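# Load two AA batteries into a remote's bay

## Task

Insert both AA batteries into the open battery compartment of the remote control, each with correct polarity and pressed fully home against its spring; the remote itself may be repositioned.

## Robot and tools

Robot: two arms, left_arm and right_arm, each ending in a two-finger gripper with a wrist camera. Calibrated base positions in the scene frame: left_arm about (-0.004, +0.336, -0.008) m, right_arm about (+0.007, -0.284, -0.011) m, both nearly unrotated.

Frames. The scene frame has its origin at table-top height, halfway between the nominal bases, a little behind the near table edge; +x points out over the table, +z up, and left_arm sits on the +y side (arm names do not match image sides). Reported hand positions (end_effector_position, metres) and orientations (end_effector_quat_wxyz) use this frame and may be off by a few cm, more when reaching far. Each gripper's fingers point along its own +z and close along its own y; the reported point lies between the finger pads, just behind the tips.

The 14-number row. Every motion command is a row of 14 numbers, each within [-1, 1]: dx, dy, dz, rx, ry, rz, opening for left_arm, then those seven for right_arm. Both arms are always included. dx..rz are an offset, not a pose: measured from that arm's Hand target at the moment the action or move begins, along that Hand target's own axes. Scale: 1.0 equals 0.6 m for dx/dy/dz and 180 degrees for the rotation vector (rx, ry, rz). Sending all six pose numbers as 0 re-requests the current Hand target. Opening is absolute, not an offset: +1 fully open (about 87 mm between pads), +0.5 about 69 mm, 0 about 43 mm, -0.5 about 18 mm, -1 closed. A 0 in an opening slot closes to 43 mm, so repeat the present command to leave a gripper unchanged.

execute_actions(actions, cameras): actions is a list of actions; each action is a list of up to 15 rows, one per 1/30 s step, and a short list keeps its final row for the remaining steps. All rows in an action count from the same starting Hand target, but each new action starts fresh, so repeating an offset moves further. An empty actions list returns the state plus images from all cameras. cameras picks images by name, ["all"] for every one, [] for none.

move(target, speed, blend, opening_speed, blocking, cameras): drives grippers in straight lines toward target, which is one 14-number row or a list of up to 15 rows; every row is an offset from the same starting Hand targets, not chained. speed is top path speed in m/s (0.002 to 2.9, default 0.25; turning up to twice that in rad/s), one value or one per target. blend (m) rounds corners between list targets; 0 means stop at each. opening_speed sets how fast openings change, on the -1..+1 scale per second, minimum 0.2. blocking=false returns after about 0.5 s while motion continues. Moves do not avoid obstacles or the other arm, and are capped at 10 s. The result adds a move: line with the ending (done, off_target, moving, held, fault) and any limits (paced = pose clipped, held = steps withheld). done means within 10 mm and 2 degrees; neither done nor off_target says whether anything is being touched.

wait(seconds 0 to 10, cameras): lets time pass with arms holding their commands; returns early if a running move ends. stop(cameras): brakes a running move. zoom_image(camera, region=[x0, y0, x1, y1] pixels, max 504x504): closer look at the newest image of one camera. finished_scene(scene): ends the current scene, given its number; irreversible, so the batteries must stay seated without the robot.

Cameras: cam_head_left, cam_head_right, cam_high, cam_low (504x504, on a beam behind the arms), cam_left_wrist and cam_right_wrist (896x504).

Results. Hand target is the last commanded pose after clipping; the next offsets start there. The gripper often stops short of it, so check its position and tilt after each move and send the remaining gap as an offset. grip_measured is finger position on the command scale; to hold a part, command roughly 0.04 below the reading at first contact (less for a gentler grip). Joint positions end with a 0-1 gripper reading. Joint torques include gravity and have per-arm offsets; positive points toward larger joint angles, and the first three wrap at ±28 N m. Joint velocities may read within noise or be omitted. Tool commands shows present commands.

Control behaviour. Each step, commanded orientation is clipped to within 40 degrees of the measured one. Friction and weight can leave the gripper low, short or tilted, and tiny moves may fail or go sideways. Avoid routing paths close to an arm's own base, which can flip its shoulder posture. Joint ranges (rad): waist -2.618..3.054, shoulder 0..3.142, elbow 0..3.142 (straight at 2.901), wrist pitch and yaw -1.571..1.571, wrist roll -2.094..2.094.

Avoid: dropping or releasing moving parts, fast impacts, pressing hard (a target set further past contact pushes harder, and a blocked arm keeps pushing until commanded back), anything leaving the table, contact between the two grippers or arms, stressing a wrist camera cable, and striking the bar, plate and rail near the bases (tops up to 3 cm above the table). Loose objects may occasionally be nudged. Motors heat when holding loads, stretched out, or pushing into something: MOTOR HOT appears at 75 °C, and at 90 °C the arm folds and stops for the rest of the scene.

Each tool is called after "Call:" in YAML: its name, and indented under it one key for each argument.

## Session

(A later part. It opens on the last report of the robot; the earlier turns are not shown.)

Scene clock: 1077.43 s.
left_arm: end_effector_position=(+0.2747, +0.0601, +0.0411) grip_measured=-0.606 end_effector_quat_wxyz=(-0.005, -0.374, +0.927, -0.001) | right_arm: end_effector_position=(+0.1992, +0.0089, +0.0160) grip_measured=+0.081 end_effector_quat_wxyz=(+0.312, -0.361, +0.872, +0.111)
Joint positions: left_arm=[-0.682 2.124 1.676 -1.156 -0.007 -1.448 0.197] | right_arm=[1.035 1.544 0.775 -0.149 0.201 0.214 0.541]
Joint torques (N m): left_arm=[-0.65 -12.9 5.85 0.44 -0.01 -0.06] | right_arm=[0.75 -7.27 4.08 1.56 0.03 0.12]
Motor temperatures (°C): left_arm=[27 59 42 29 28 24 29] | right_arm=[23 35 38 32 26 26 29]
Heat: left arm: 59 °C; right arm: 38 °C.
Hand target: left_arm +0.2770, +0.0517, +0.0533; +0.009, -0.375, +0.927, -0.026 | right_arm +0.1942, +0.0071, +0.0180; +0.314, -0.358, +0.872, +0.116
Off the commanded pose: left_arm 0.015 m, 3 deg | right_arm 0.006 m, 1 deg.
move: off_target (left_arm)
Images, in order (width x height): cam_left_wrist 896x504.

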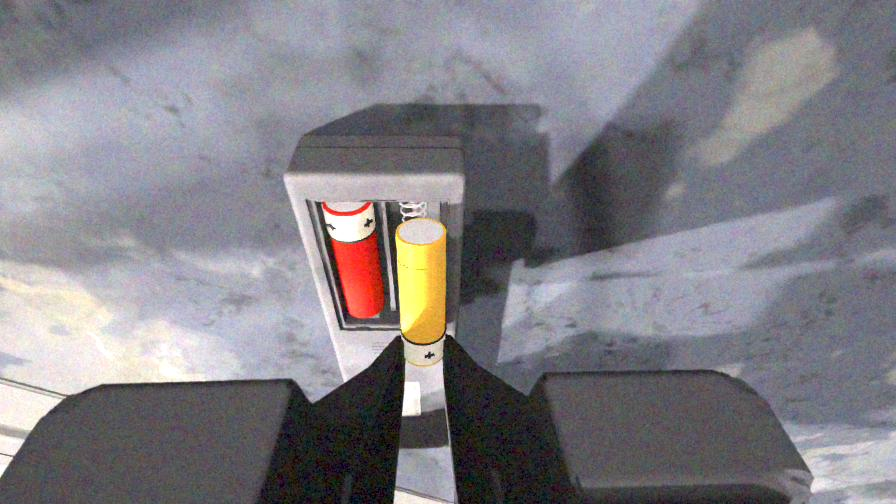

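Call:
move:
  target: [0, 0.004, 0.0067, 0, 0, 0, -0.7, 0, 0, 0, 0, 0, 0, 0.02]
  speed: 0.05
  cameras: ["cam_left_wrist", "cam_low"]

Call:
zoom_image:
  camera: "cam_left_wrist"
  region: [320, 180, 500, 360]

Call:
zoom_image:
  camera: "cam_low"
  region: [300, 230, 400, 300]

Scene clock: 1087.87 s.
left_arm: end_effector_position=(+0.2735, +0.0610, +0.0371) grip_measured=-0.606 end_effector_quat_wxyz=(-0.005, -0.374, +0.927, -0.002) | right_arm: end_effector_position=(+0.1990, +0.0090, +0.0160) grip_measured=+0.081 end_effector_quat_wxyz=(+0.312, -0.362, +0.871, +0.112)
Joint positions: left_arm=[-0.682 2.119 1.653 -1.137 -0.007 -1.448 0.197] | right_arm=[1.035 1.544 0.775 -0.149 0.199 0.214 0.541]
Joint torques (N m): left_arm=[-0.58 -12.96 5.59 0.44 -0.02 -0.05] | right_arm=[0.73 -7.31 4.04 1.55 0.04 0.11]
Motor temperatures (°C): left_arm=[27 62 42 29 28 24 29] | right_arm=[23 35 38 32 26 26 29]
Heat: left arm: 62 °C; right arm: 38 °C.
Hand target: left_arm +0.2755, +0.0533, +0.0492; +0.009, -0.375, +0.927, -0.026 | right_arm +0.1942, +0.0071, +0.0180; +0.314, -0.358, +0.872, +0.116
Off the commanded pose: left_arm 0.014 m, 3 deg | right_arm 0.006 m, 1 deg.
move: off_target (left_arm)
Images, in order (width x height): cam_low 504x504, cam_left_wrist 896x504.

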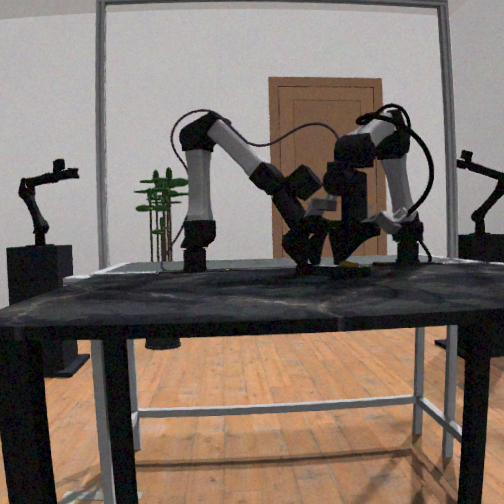

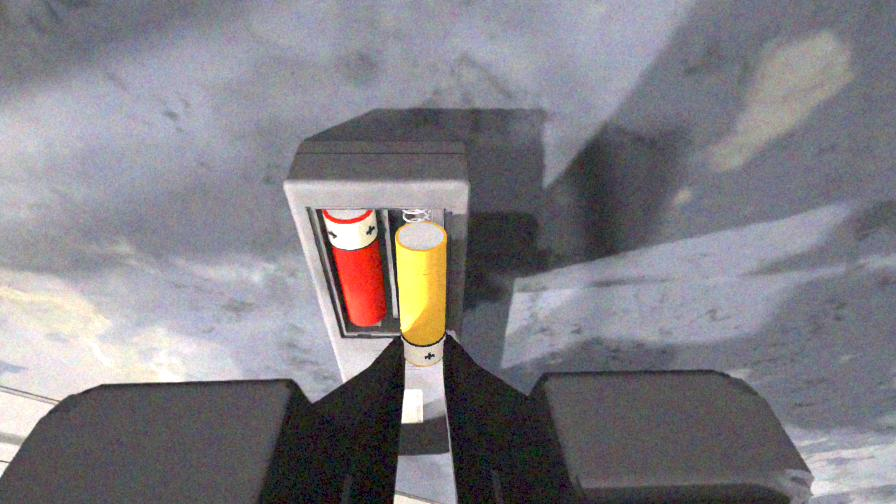

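Scaled by 2.800 from the camera's 896x504 image, which has a finer 1280x720 frame.

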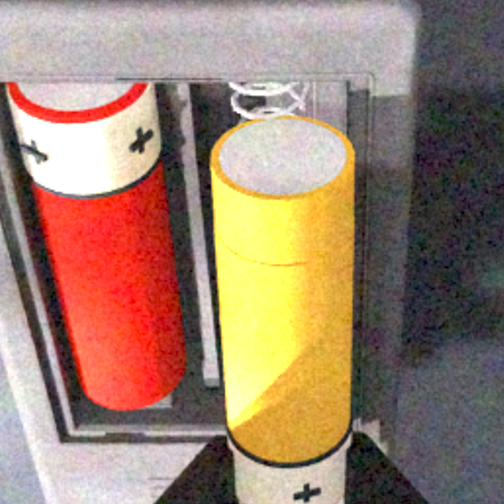

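Scaled by 5.040 from the camera's 504x504 image, which has a finer 720x720 frame.

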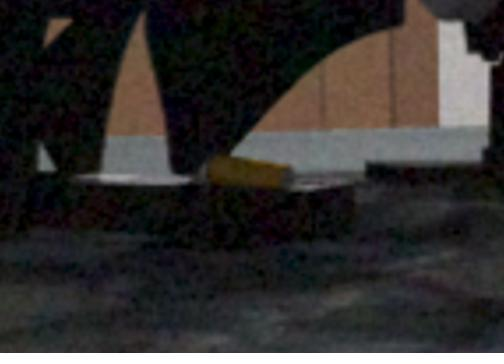

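Call:
move:
  target: [0, 0.0, 0.0, 0, 0.039, 0, -0.72, 0, 0, 0, 0, 0, 0, 0.02]
  speed: 0.05
  cameras: ["cam_left_wrist", "cam_low"]

Call:
zoom_image:
  camera: "cam_left_wrist"
  region: [320, 180, 500, 360]

Call:
zoom_image:
  camera: "cam_low"
  region: [300, 230, 400, 300]

Scene clock: 1112.93 s.
left_arm: end_effector_position=(+0.2736, +0.0594, +0.0422) grip_measured=-0.606 end_effector_quat_wxyz=(-0.048, -0.379, +0.924, -0.029) | right_arm: end_effector_position=(+0.1990, +0.0090, +0.0160) grip_measured=+0.081 end_effector_quat_wxyz=(+0.312, -0.362, +0.871, +0.112)
Joint positions: left_arm=[-0.64 2.119 1.653 -1.135 0.094 -1.417 0.197] | right_arm=[1.035 1.544 0.775 -0.149 0.199 0.214 0.541]
Joint torques (N m): left_arm=[0.21 -11 6.48 0.39 0.19 0.16] | right_arm=[0.76 -7.24 4.1 1.54 0.03 0.11]
Motor temperatures (°C): left_arm=[27 68 42 29 28 24 29] | right_arm=[23 35 38 32 26 26 29]
Heat: left arm: 68 °C; right arm: 38 °C.
Hand target: left_arm +0.2755, +0.0533, +0.0492; -0.048, -0.373, +0.925, -0.049 | right_arm +0.1942, +0.0071, +0.0180; +0.314, -0.358, +0.872, +0.116
Off the commanded pose: left_arm 0.009 m, 2 deg | right_arm 0.006 m, 1 deg.
move: done
Images, in order (width x height): cam_low 504x504, cam_left_wrist 896x504.

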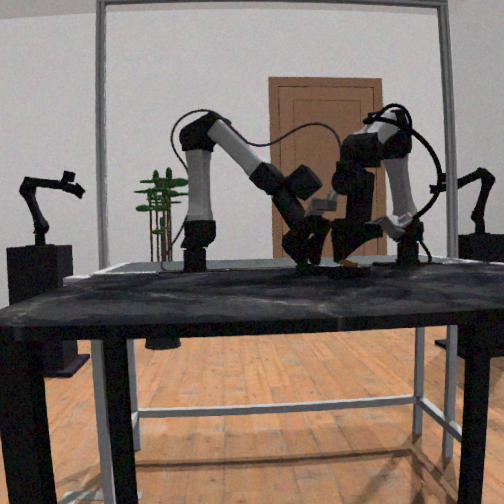

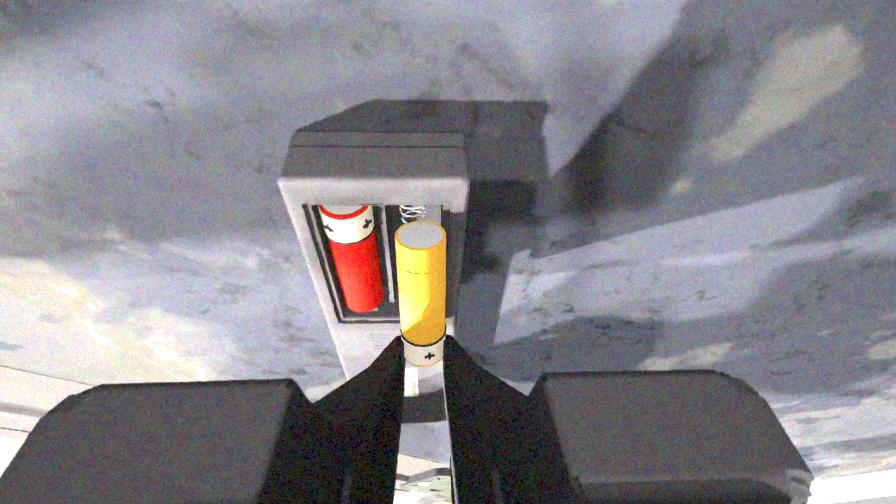

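Scaled by 2.800 from the camera's 896x504 image, which has a finer 1280x720 frame.

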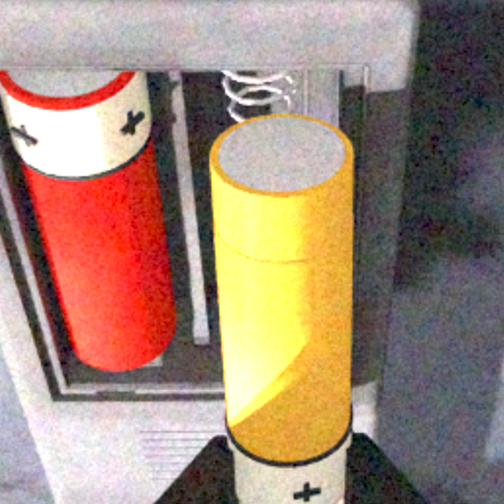

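Scaled by 5.040 from the camera's 504x504 image, which has a finer 720x720 frame.

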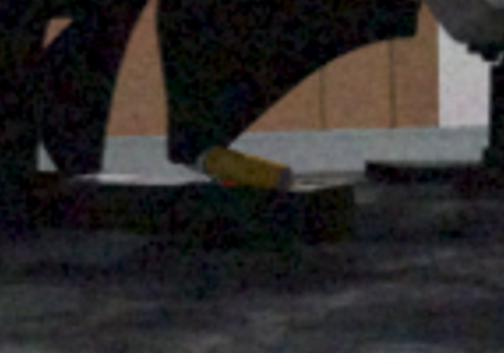

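Call:
move:
  target:
    - [-0.0006, 0.0045, 0.005, 0, 0, 0, -0.75, 0, 0, 0, 0, 0, 0, 0.02]
    - [-0.0421, 0.0045, 0.0115, 0, 0, 0, -0.75, 0, 0, 0, 0, 0, 0, 0.02]
  speed: [0.05, 0.06]
  cameras: ["cam_left_wrist", "cam_low"]

Call:
zoom_image:
  camera: "cam_left_wrist"
  region: [320, 180, 500, 360]

Call:
zoom_image:
  camera: "cam_low"
  region: [300, 230, 400, 300]

Scene clock: 1145.13 s.
left_arm: end_effector_position=(+0.2773, +0.0651, +0.0423) grip_measured=-0.606 end_effector_quat_wxyz=(-0.070, -0.372, +0.925, -0.046) | right_arm: end_effector_position=(+0.1990, +0.0090, +0.0160) grip_measured=+0.081 end_effector_quat_wxyz=(+0.312, -0.362, +0.871, +0.112)
Joint positions: left_arm=[-0.601 2.119 1.641 -1.123 0.148 -1.363 0.197] | right_arm=[1.035 1.544 0.775 -0.149 0.199 0.214 0.541]
Joint torques (N m): left_arm=[1.31 -9.39 6.78 0.46 -0.3 0.18] | right_arm=[0.76 -7.25 4.07 1.56 0.03 0.12]
Motor temperatures (°C): left_arm=[27 67 42 29 28 24 29] | right_arm=[23 35 37 32 26 26 29]
Heat: left arm: 67 °C; right arm: 37 °C.
Hand target: left_arm +0.2914, +0.0717, +0.0390; -0.048, -0.373, +0.925, -0.049 | right_arm +0.1942, +0.0071, +0.0180; +0.314, -0.358, +0.872, +0.116
Off the commanded pose: left_arm 0.016 m, 3 deg | right_arm 0.006 m, 1 deg.
move: off_target (left_arm)
Images, in order (width x height): cam_low 504x504, cam_left_wrist 896x504.

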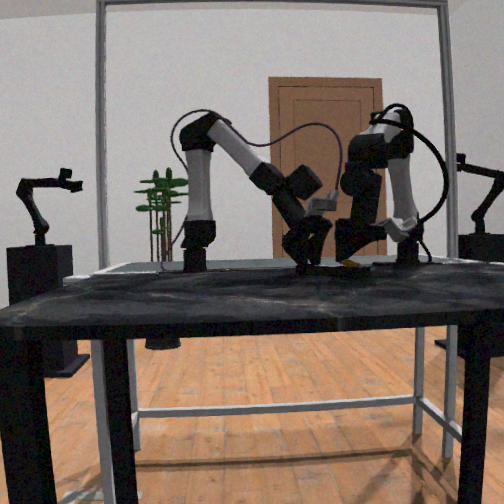

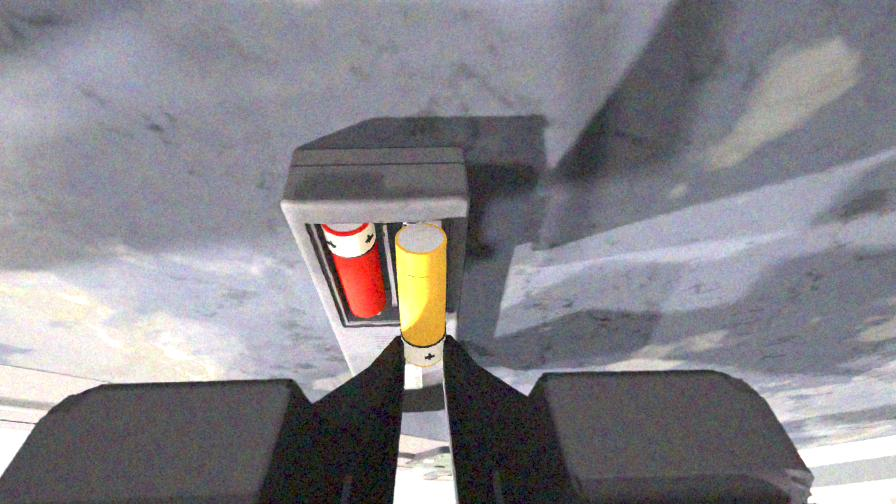

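Scaled by 2.800 from the camera's 896x504 image, which has a finer 1280x720 frame.

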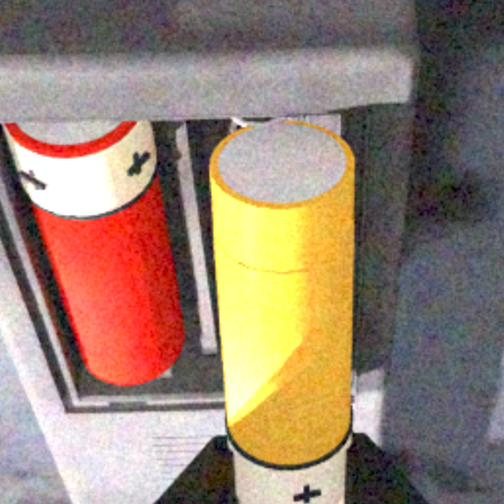

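Scaled by 5.040 from the camera's 504x504 image, which has a finer 720x720 frame.

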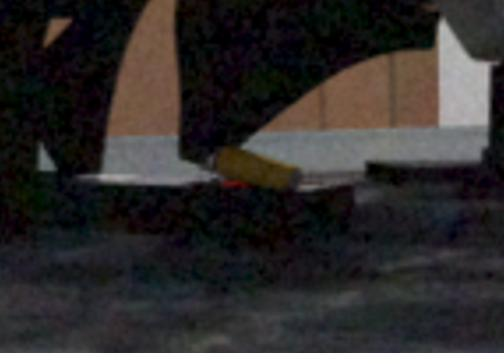

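Call:
move:
  target: [-0.01616, 0, 0.02148, 0, 0, 0, -0.75, 0, 0, 0, 0, 0, 0, 0.02]
  speed: 0.06
  cameras: ["cam_left_wrist", "cam_low"]

Call:
zoom_image:
  camera: "cam_left_wrist"
  region: [320, 180, 500, 360]

Call:
zoom_image:
  camera: "cam_low"
  region: [300, 230, 400, 300]

Scene clock: 1163.73 s.
left_arm: end_effector_position=(+0.2781, +0.0658, +0.0389) grip_measured=-0.606 end_effector_quat_wxyz=(-0.080, -0.369, +0.925, -0.051) | right_arm: end_effector_position=(+0.1991, +0.0092, +0.0157) grip_measured=+0.081 end_effector_quat_wxyz=(+0.312, -0.362, +0.871, +0.112)
Joint positions: left_arm=[-0.588 2.129 1.635 -1.112 0.171 -1.345 0.197] | right_arm=[1.035 1.545 0.775 -0.148 0.199 0.214 0.541]
Joint torques (N m): left_arm=[1.85 -8.21 5.26 0.73 -0.54 0.17] | right_arm=[0.73 -7.25 4.08 1.54 0.03 0.11]
Motor temperatures (°C): left_arm=[27 64 41 29 28 24 29] | right_arm=[23 35 37 32 26 26 29]
Heat: left arm: 64 °C; right arm: 37 °C.
Hand target: left_arm +0.2976, +0.0767, +0.0250; -0.048, -0.373, +0.925, -0.049 | right_arm +0.1942, +0.0071, +0.0180; +0.314, -0.358, +0.872, +0.116
Off the commanded pose: left_arm 0.026 m, 4 deg | right_arm 0.006 m, 1 deg.
move: off_target (left_arm)
Images, in order (width x height): cam_low 504x504, cam_left_wrist 896x504.

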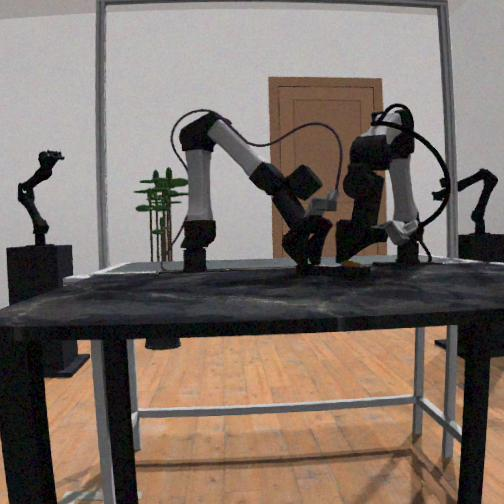

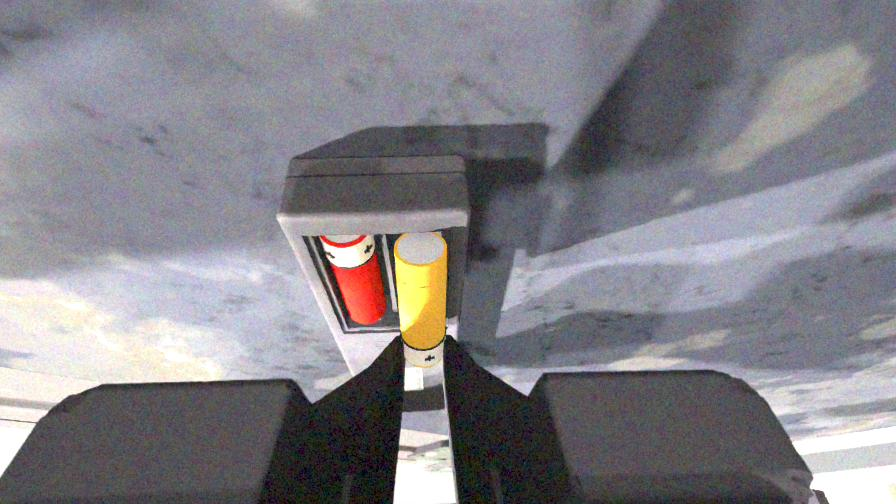

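Scaled by 2.800 from the camera's 896x504 image, which has a finer 1280x720 frame.

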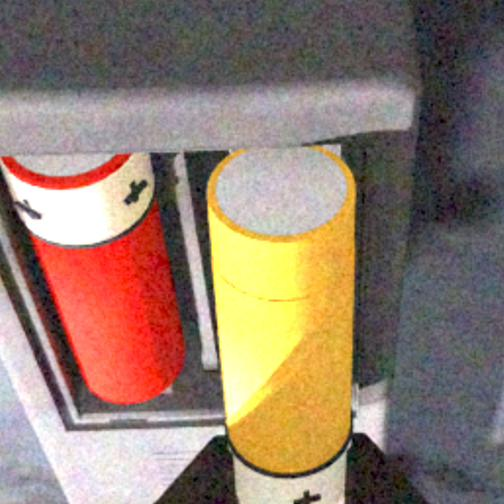

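Scaled by 5.040 from the camera's 504x504 image, which has a finer 720x720 frame.

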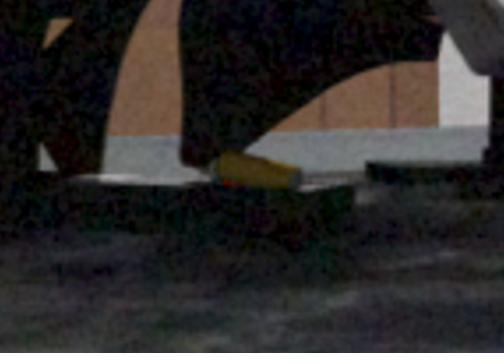

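Call:
move:
  target: [-0.02854, 0, 0.0132, 0, 0, 0, -0.75, 0, 0, 0, 0, 0, 0, 0.02]
  speed: 0.06
  cameras: ["cam_left_wrist", "cam_low"]

Call:
zoom_image:
  camera: "cam_left_wrist"
  region: [320, 190, 500, 370]

Call:
zoom_image:
  camera: "cam_low"
  region: [300, 230, 400, 300]

Scene clock: 1180.53 s.
left_arm: end_effector_position=(+0.2818, +0.0707, +0.0330) grip_measured=-0.606 end_effector_quat_wxyz=(-0.095, -0.365, +0.925, -0.056) | right_arm: end_effector_position=(+0.2012, +0.0135, +0.0182) grip_measured=+0.081 end_effector_quat_wxyz=(+0.319, -0.360, +0.869, +0.119)
Joint positions: left_arm=[-0.561 2.15 1.635 -1.106 0.2 -1.308 0.197] | right_arm=[1.035 1.545 0.775 -0.126 0.198 0.214 0.54]
Joint torques (N m): left_arm=[2.61 -7.95 5.81 0.75 -0.87 0.18] | right_arm=[0.73 -7.23 4.12 1.31 0.03 0.11]
Motor temperatures (°C): left_arm=[27 58 41 29 28 24 29] | right_arm=[23 35 37 32 26 26 29]
Heat: left arm: 58 °C; right arm: 37 °C.
Hand target: left_arm +0.3095, +0.0875, +0.0151; -0.048, -0.373, +0.925, -0.049 | right_arm +0.1942, +0.0071, +0.0180; +0.314, -0.358, +0.872, +0.116
Off the commanded pose: left_arm 0.037 m, 6 deg | right_arm 0.009 m, 1 deg.
move: off_target (left_arm)
Images, in order (width x height): cam_low 504x504, cam_left_wrist 896x504.

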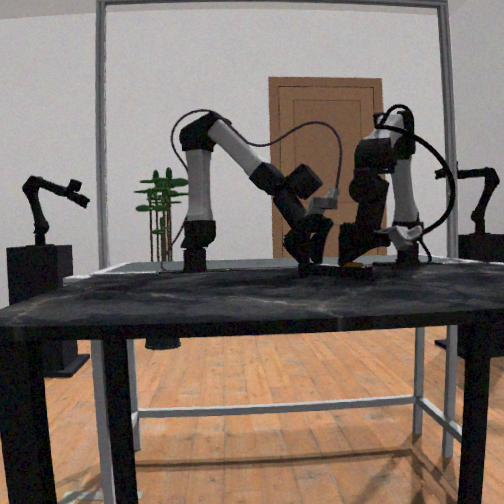

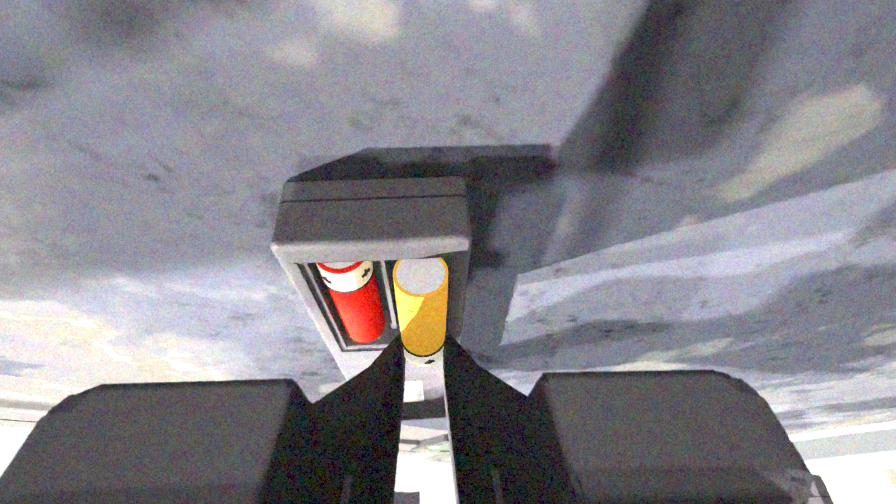

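Scaled by 2.800 from the camera's 896x504 image, which has a finer 1280x720 frame.

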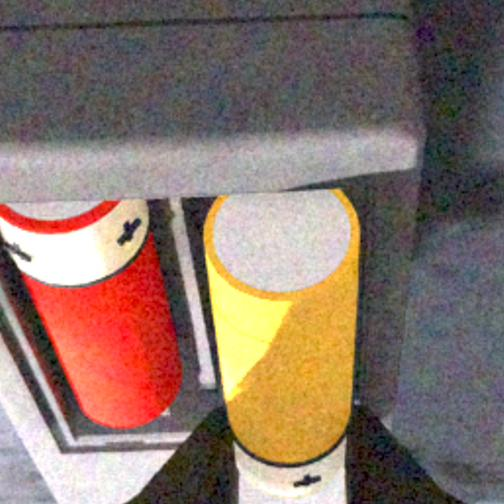

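Scaled by 5.040 from the camera's 504x504 image, which has a finer 720x720 frame.

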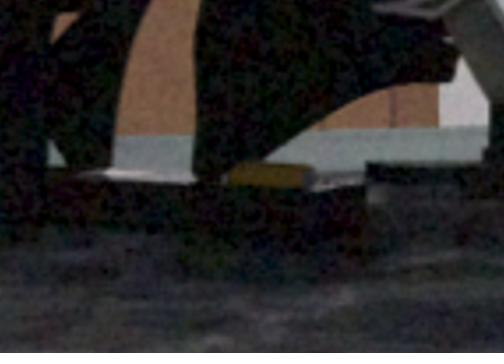

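Call:
move:
  target: [0.0488, 0.0095, -0.01398, 0, 0, 0, -0.7, 0, 0, 0, 0, 0, 0, 0.02]
  speed: 0.08
  cameras: ["cam_left_wrist", "cam_low"]

Call:
zoom_image:
  camera: "cam_left_wrist"
  region: [320, 190, 500, 370]

Call:
zoom_image:
  camera: "cam_low"
  region: [300, 230, 400, 300]

Scene clock: 1222.37 s.
left_arm: end_effector_position=(+0.2740, +0.0658, +0.0309) grip_measured=-0.606 end_effector_quat_wxyz=(-0.085, -0.359, +0.928, -0.056) | right_arm: end_effector_position=(+0.1996, +0.0117, +0.0158) grip_measured=+0.080 end_effector_quat_wxyz=(+0.317, -0.361, +0.869, +0.117)
Joint positions: left_arm=[-0.588 2.129 1.598 -1.077 0.185 -1.325 0.197] | right_arm=[1.036 1.545 0.768 -0.124 0.198 0.214 0.54]
Joint torques (N m): left_arm=[-0.17 -10.95 4.49 0.53 -0.69 -0.17] | right_arm=[0.76 -7.24 4.68 1.3 0.03 0.11]
Heat: left arm: 54 °C; right arm: 37 °C.
Hand target: left_arm +0.2850, +0.0725, +0.0267; -0.048, -0.373, +0.925, -0.049 | right_arm +0.1942, +0.0071, +0.0180; +0.314, -0.358, +0.872, +0.116
Off the commanded pose: left_arm 0.014 m, 5 deg | right_arm 0.007 m, 1 deg.
move: off_target (left_arm)
Images, in order (width x height): cam_low 504x504, cam_left_wrist 896x504.

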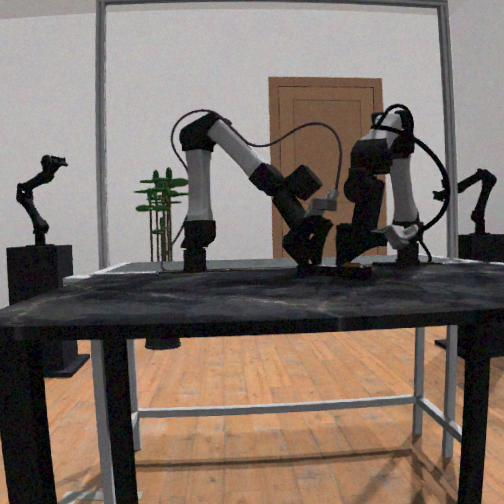

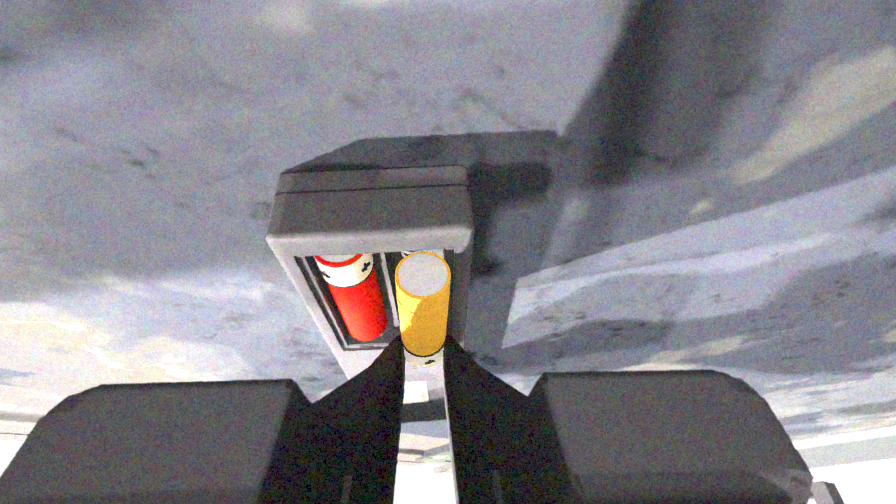

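Scaled by 2.800 from the camera's 896x504 image, which has a finer 1280x720 frame.

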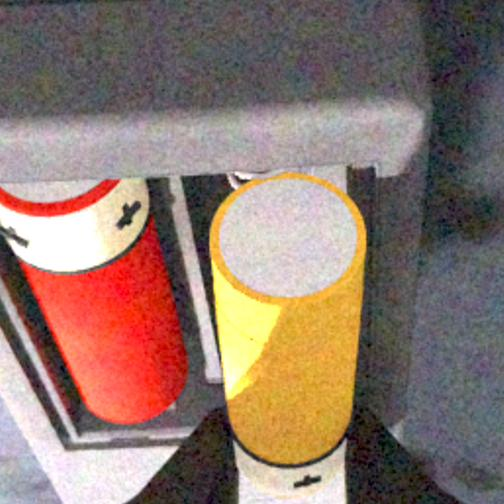

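Scaled by 5.040 from the camera's 504x504 image, which has a finer 720x720 frame.

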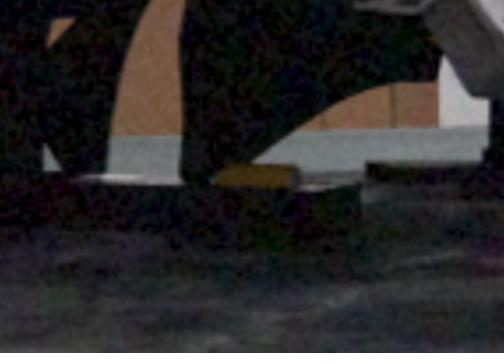

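Call:
move:
  target:
    - [0.0165, 0.0033, 0.0021, 0, 0, 0, -0.7, 0, 0, 0, 0, 0, 0, 0.02]
    - [0.0165, 0.0033, 0.0021, 0, 0, 0, -0.42, 0, 0, 0, 0, 0, 0, 0.02]
  speed: 0.06
  opening_speed: 0.5
  cameras: ["cam_left_wrist", "cam_low"]

Call:
zoom_image:
  camera: "cam_left_wrist"
  region: [320, 190, 500, 370]

Call:
zoom_image:
  camera: "cam_low"
  region: [300, 230, 400, 300]

Scene clock: 1267.43 s.
left_arm: end_effector_position=(+0.2721, +0.0672, +0.0311) grip_measured=-0.421 end_effector_quat_wxyz=(-0.074, -0.366, +0.926, -0.052) | right_arm: end_effector_position=(+0.1997, +0.0114, +0.0162) grip_measured=+0.080 end_effector_quat_wxyz=(+0.317, -0.361, +0.869, +0.116)
Joint positions: left_arm=[-0.597 2.109 1.575 -1.064 0.162 -1.348 0.289] | right_arm=[1.036 1.544 0.768 -0.126 0.199 0.214 0.54]
Joint torques (N m): left_arm=[-0.73 -10.43 4.27 0.56 -0.45 -0.19] | right_arm=[0.69 -7.19 4.7 1.31 0.03 0.11]
Motor temperatures (°C): left_arm=[28 57 39 29 29 24 29] | right_arm=[23 36 38 31 26 26 30]
Heat: left arm: 57 °C; right arm: 38 °C.
Hand target: left_arm +0.2764, +0.0670, +0.0266; -0.048, -0.373, +0.925, -0.049 | right_arm +0.1942, +0.0071, +0.0180; +0.314, -0.358, +0.872, +0.116
Off the commanded pose: left_arm 0.006 m, 3 deg | right_arm 0.007 m, 1 deg.
move: off_target (left_arm); target 2's new opening was sent with left_arm's hand 0.005 m and 3 deg from that target
Images, in order (width x height): cam_low 504x504, cam_left_wrist 896x504.

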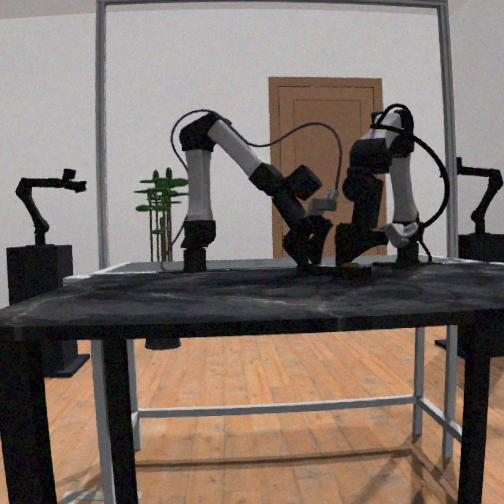

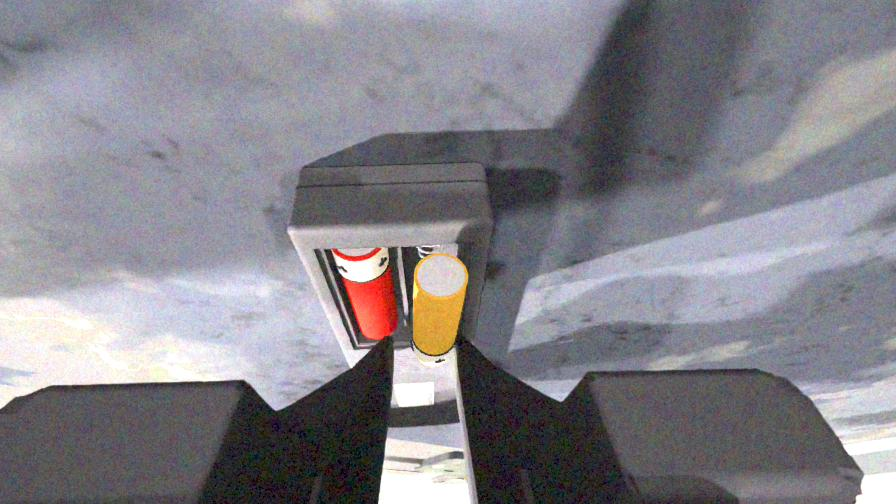

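Scaled by 2.800 from the camera's 896x504 image, which has a finer 1280x720 frame.

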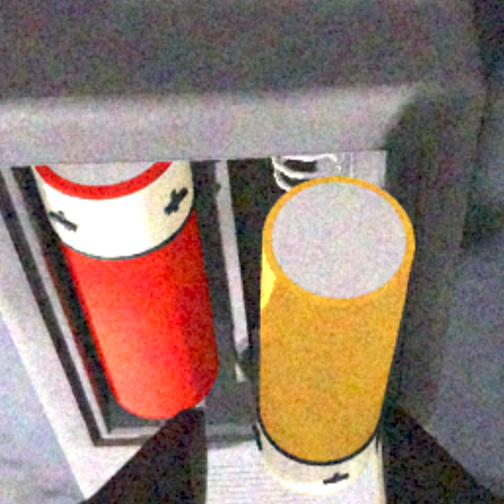

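Scaled by 5.040 from the camera's 504x504 image, which has a finer 720x720 frame.

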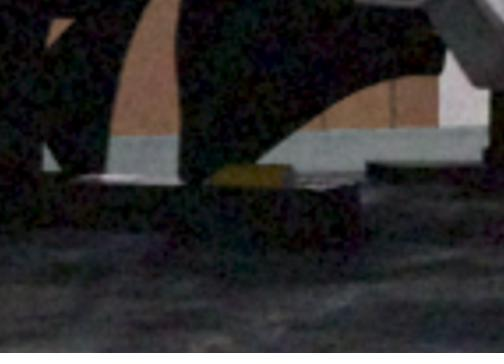

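Call:
move:
  target:
    - [0.0042, 0, -0.0331, 0, 0, 0, -0.42, 0, 0, 0, 0, 0, 0, 0.02]
    - [-0.01105, -0.015, -0.0827, -0.014, -0.04, 0, -0.42, 0, 0, 0, 0, 0, 0, 0.02]
    - [-0.01105, -0.015, -0.0827, -0.014, -0.04, 0, -1, 0, 0, 0, 0, 0, 0, 0.02]
  speed: 0.12
  blend: [0.01, 0, 0]
  opening_speed: 1.0
  cameras: ["cam_left_wrist", "cam_low"]

Call:
zoom_image:
  camera: "cam_left_wrist"
  region: [320, 140, 520, 340]

Call:
zoom_image:
  camera: "cam_low"
  region: [300, 230, 400, 300]

Scene clock: 1293.83 s.
left_arm: end_effector_position=(+0.2836, +0.0787, +0.0693) grip_measured=-0.989 end_effector_quat_wxyz=(-0.011, -0.368, +0.930, +0.002) | right_arm: end_effector_position=(+0.1997, +0.0114, +0.0162) grip_measured=+0.080 end_effector_quat_wxyz=(+0.317, -0.361, +0.869, +0.116)
Joint positions: left_arm=[-0.63 2.106 1.76 -1.27 -0.001 -1.382 0.006] | right_arm=[1.036 1.544 0.768 -0.126 0.199 0.214 0.54]
Joint torques (N m): left_arm=[-0.55 -8.9 10.56 0.13 -0.19 -0.15] | right_arm=[0.72 -7.21 4.68 1.31 0.03 0.11]
Motor temperatures (°C): left_arm=[27 61 39 29 29 24 28] | right_arm=[23 36 38 31 26 26 30]
Heat: left arm: 61 °C; right arm: 38 °C.
Hand target: left_arm +0.2901, +0.0713, +0.0754; +0.002, -0.374, +0.927, -0.005 | right_arm +0.1942, +0.0071, +0.0180; +0.314, -0.358, +0.872, +0.116
Off the commanded pose: left_arm 0.012 m, 2 deg | right_arm 0.007 m, 1 deg.
move: off_target (left_arm); blend cut to 0.0099 m at target 1; target 3's new opening was sent with left_arm's hand 0.012 m and 2 deg from that target
Images, in order (width x height): cam_low 504x504, cam_left_wrist 896x504.

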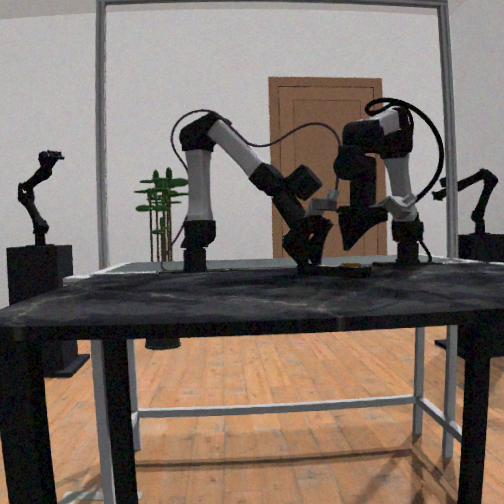

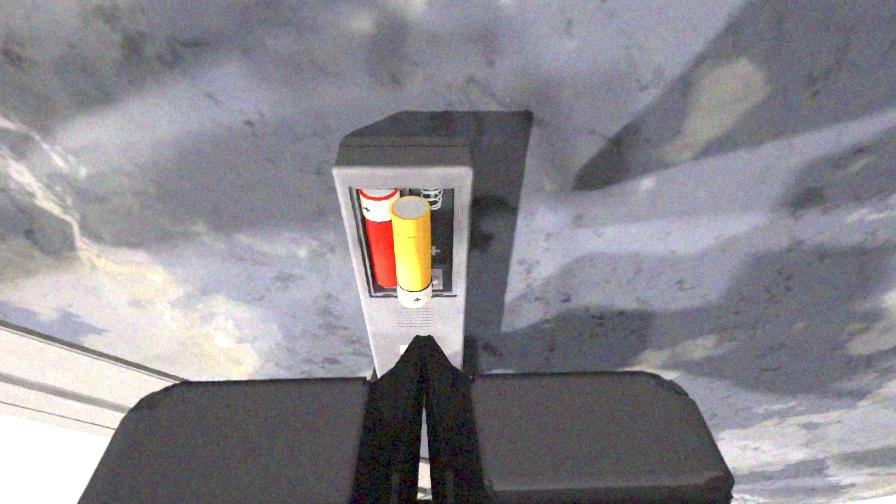

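Scaled by 2.520 from the camera's 896x504 image, which has a finer 1280x720 frame.

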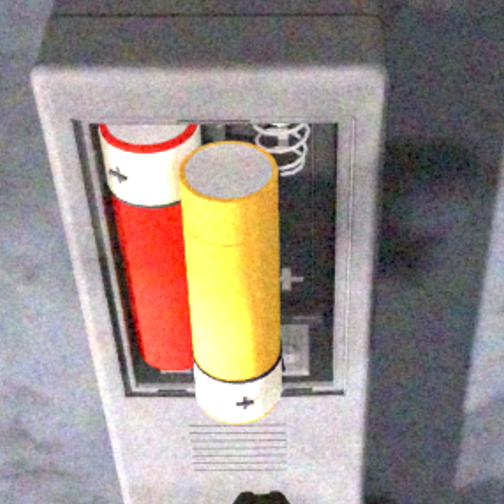

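Scaled by 5.040 from the camera's 504x504 image, which has a finer 720x720 frame.

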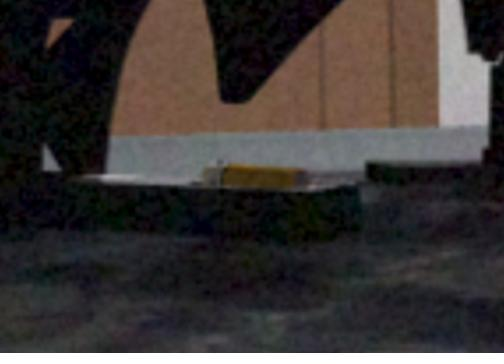

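Call:
move:
  target: [0.028, 0.0092, 0.0423, 0, 0, 0, -0.35, 0, 0, 0, 0, 0, 0, 0.02]
  speed: 0.1
  opening_speed: 1.0
  cameras: ["cam_left_wrist", "cam_low"]

Call:
zoom_image:
  camera: "cam_left_wrist"
  region: [320, 180, 520, 380]

Scene clock: 1343.03 s.
left_arm: end_effector_position=(+0.2706, +0.0677, +0.0484) grip_measured=-0.350 end_effector_quat_wxyz=(-0.012, -0.366, +0.930, +0.004) | right_arm: end_effector_position=(+0.1997, +0.0114, +0.0162) grip_measured=+0.080 end_effector_quat_wxyz=(+0.317, -0.361, +0.869, +0.116)
Joint positions: left_arm=[-0.671 2.106 1.676 -1.19 -0.001 -1.42 0.325] | right_arm=[1.036 1.544 0.768 -0.126 0.199 0.214 0.54]
Joint torques (N m): left_arm=[-0.4 -10.44 5.82 0.41 -0.18 -0.15] | right_arm=[0.73 -7.21 4.7 1.3 0.02 0.11]
Motor temperatures (°C): left_arm=[27 55 45 29 28 24 28] | right_arm=[23 36 38 30 26 26 30]
Heat: left arm: 55 °C; right arm: 38 °C.
Hand target: left_arm +0.2743, +0.0635, +0.0500; +0.002, -0.374, +0.927, -0.005 | right_arm +0.1942, +0.0071, +0.0180; +0.314, -0.358, +0.872, +0.116
Off the commanded pose: left_arm 0.006 m, 2 deg | right_arm 0.007 m, 1 deg.
move: done
Images, in order (width x height): cam_low 504x504, cam_left_wrist 896x504.

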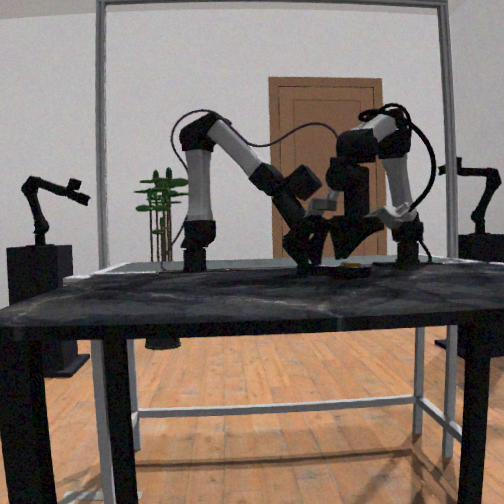

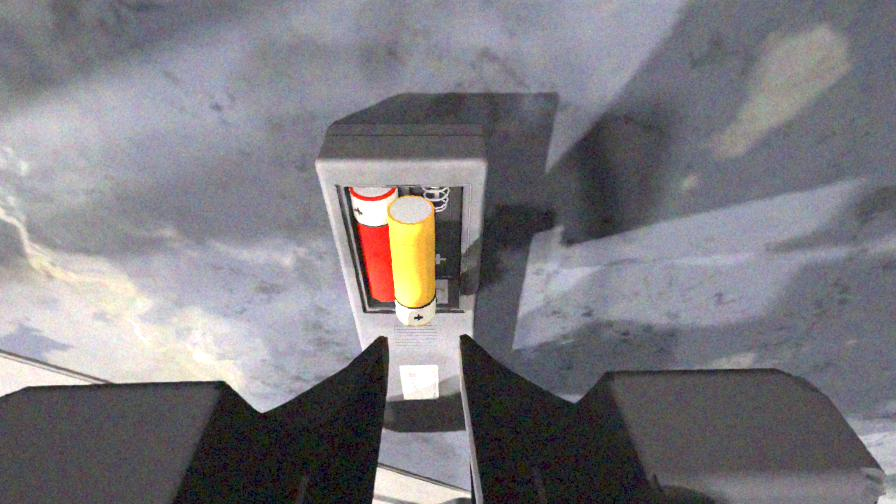

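Scaled by 2.520 from the camera's 896x504 image, which has a finer 1280x720 frame.

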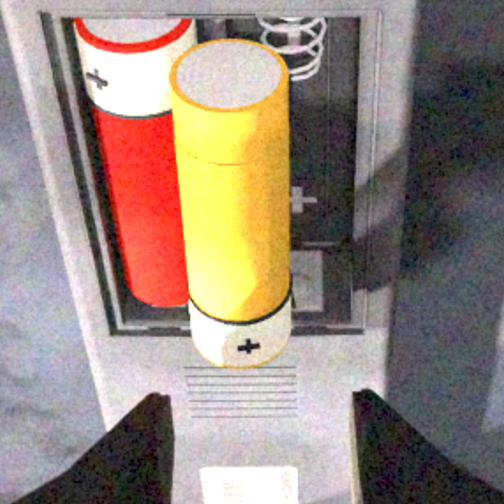

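Call:
move:
  target: [-0.005, 0.0067, 0.025, 0, 0, 0, -0.35, 0, 0, 0, 0, 0, 0, 0.02]
  speed: 0.06
  cameras: ["cam_left_wrist", "cam_low"]

Call:
zoom_image:
  camera: "cam_left_wrist"
  region: [320, 200, 520, 400]

Call:
zoom_image:
  camera: "cam_low"
  region: [300, 230, 400, 300]

Scene clock: 1366.33 s.
left_arm: end_effector_position=(+0.2666, +0.0716, +0.0333) grip_measured=-0.350 end_effector_quat_wxyz=(-0.014, -0.367, +0.930, +0.009) | right_arm: end_effector_position=(+0.1997, +0.0114, +0.0162) grip_measured=+0.080 end_effector_quat_wxyz=(+0.317, -0.361, +0.869, +0.116)
Joint positions: left_arm=[-0.67 2.106 1.615 -1.14 -0.003 -1.42 0.325] | right_arm=[1.036 1.544 0.768 -0.126 0.199 0.214 0.54]
Joint torques (N m): left_arm=[0.25 -10.61 5.41 0.49 -0.17 -0.07] | right_arm=[0.75 -7.24 4.7 1.31 0.03 0.11]
Motor temperatures (°C): left_arm=[27 56 43 29 28 24 28] | right_arm=[23 36 38 30 26 26 30]
Heat: left arm: 56 °C; right arm: 38 °C.
Hand target: left_arm +0.2738, +0.0683, +0.0349; +0.002, -0.374, +0.927, -0.005 | right_arm +0.1942, +0.0071, +0.0180; +0.314, -0.358, +0.872, +0.116
Off the commanded pose: left_arm 0.008 m, 3 deg | right_arm 0.007 m, 1 deg.
move: off_target (left_arm)
Images, in order (width x height): cam_low 504x504, cam_left_wrist 896x504.

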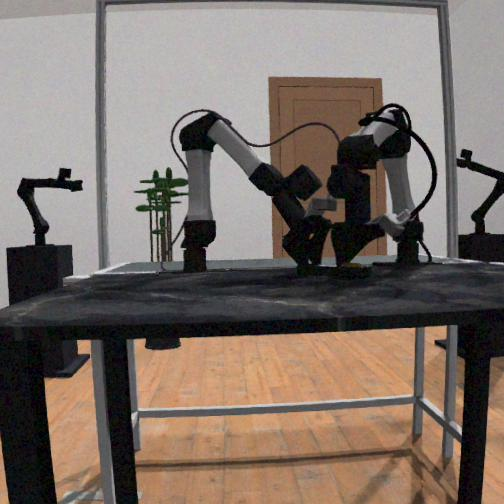

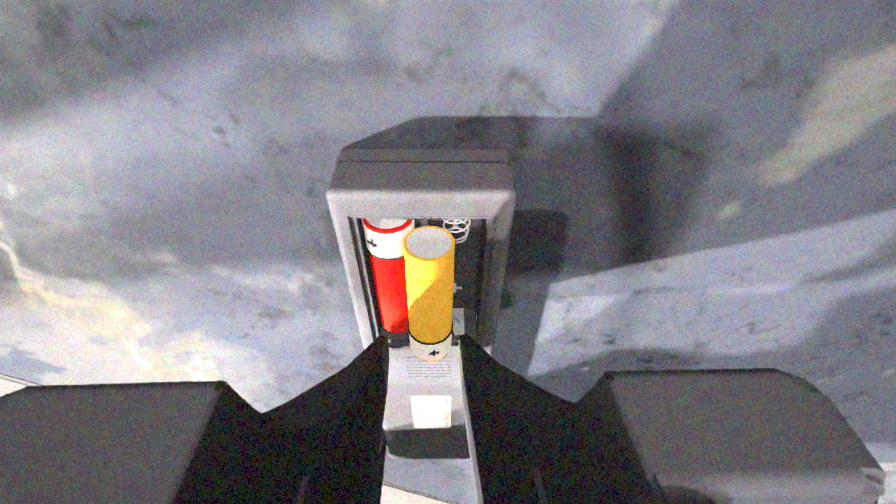

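Scaled by 2.520 from the camera's 896x504 image, which has a finer 1280x720 frame.

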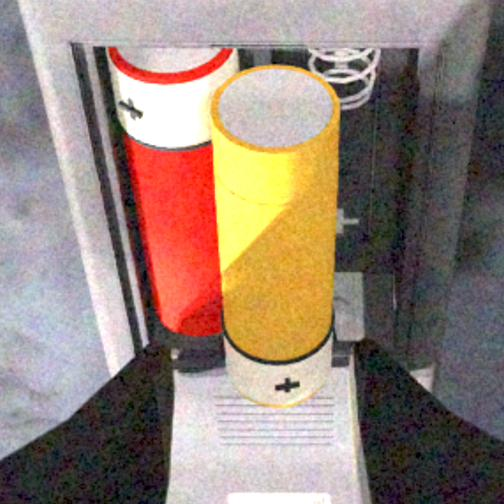

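Scaled by 5.040 from the camera's 504x504 image, which has a finer 720x720 frame.

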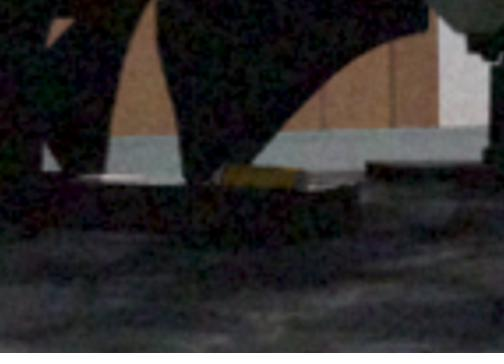

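Call:
move:
  target: [-0.0183, -0.0083, 0.002, 0.008, 0, 0, -0.35, 0, 0, 0, 0, 0, 0, 0.02]
  speed: 0.06
  cameras: ["cam_left_wrist"]

Call:
zoom_image:
  camera: "cam_left_wrist"
  region: [320, 200, 520, 400]

Scene clock: 1377.67 s.
left_arm: end_effector_position=(+0.2789, +0.0761, +0.0329) grip_measured=-0.350 end_effector_quat_wxyz=(-0.008, -0.378, +0.926, -0.002) | right_arm: end_effector_position=(+0.1997, +0.0114, +0.0162) grip_measured=+0.080 end_effector_quat_wxyz=(+0.317, -0.361, +0.869, +0.116)
Joint positions: left_arm=[-0.64 2.106 1.615 -1.115 -0.003 -1.414 0.325] | right_arm=[1.036 1.544 0.768 -0.126 0.199 0.214 0.54]
Joint torques (N m): left_arm=[0.12 -10.4 5.38 0.57 -0.14 0.15] | right_arm=[0.73 -7.24 4.66 1.31 0.02 0.12]
Motor temperatures (°C): left_arm=[27 56 42 29 28 24 28] | right_arm=[23 36 38 30 26 26 30]
Heat: left arm: 56 °C; right arm: 38 °C.
Hand target: left_arm +0.2852, +0.0724, +0.0338; +0.007, -0.374, +0.927, -0.016 | right_arm +0.1942, +0.0071, +0.0180; +0.314, -0.358, +0.872, +0.116
Off the commanded pose: left_arm 0.007 m, 2 deg | right_arm 0.007 m, 1 deg.
move: done
Images, in order (width x height): cam_left_wrist 896x504.

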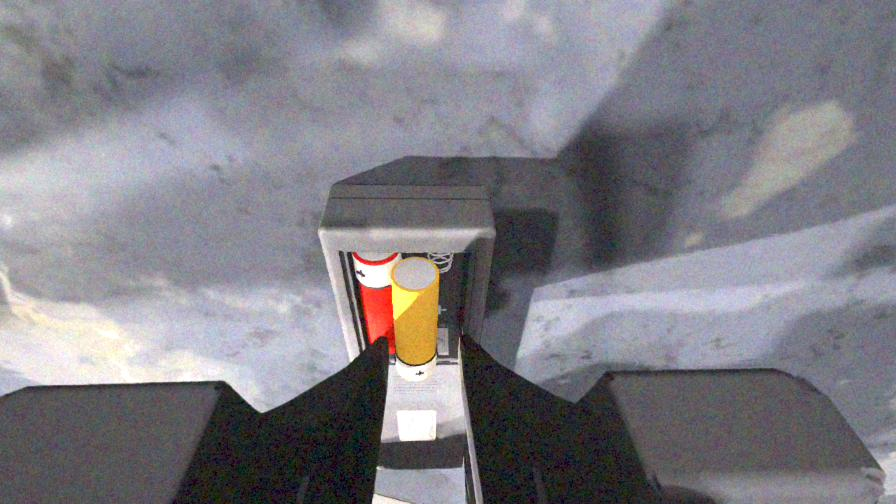

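Scaled by 2.520 from the camera's 896x504 image, which has a finer 1280x720 frame.

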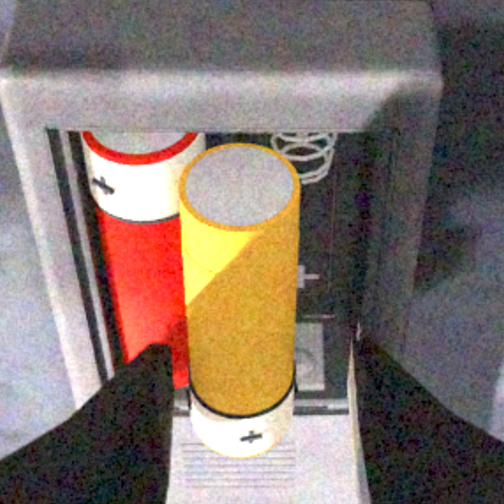

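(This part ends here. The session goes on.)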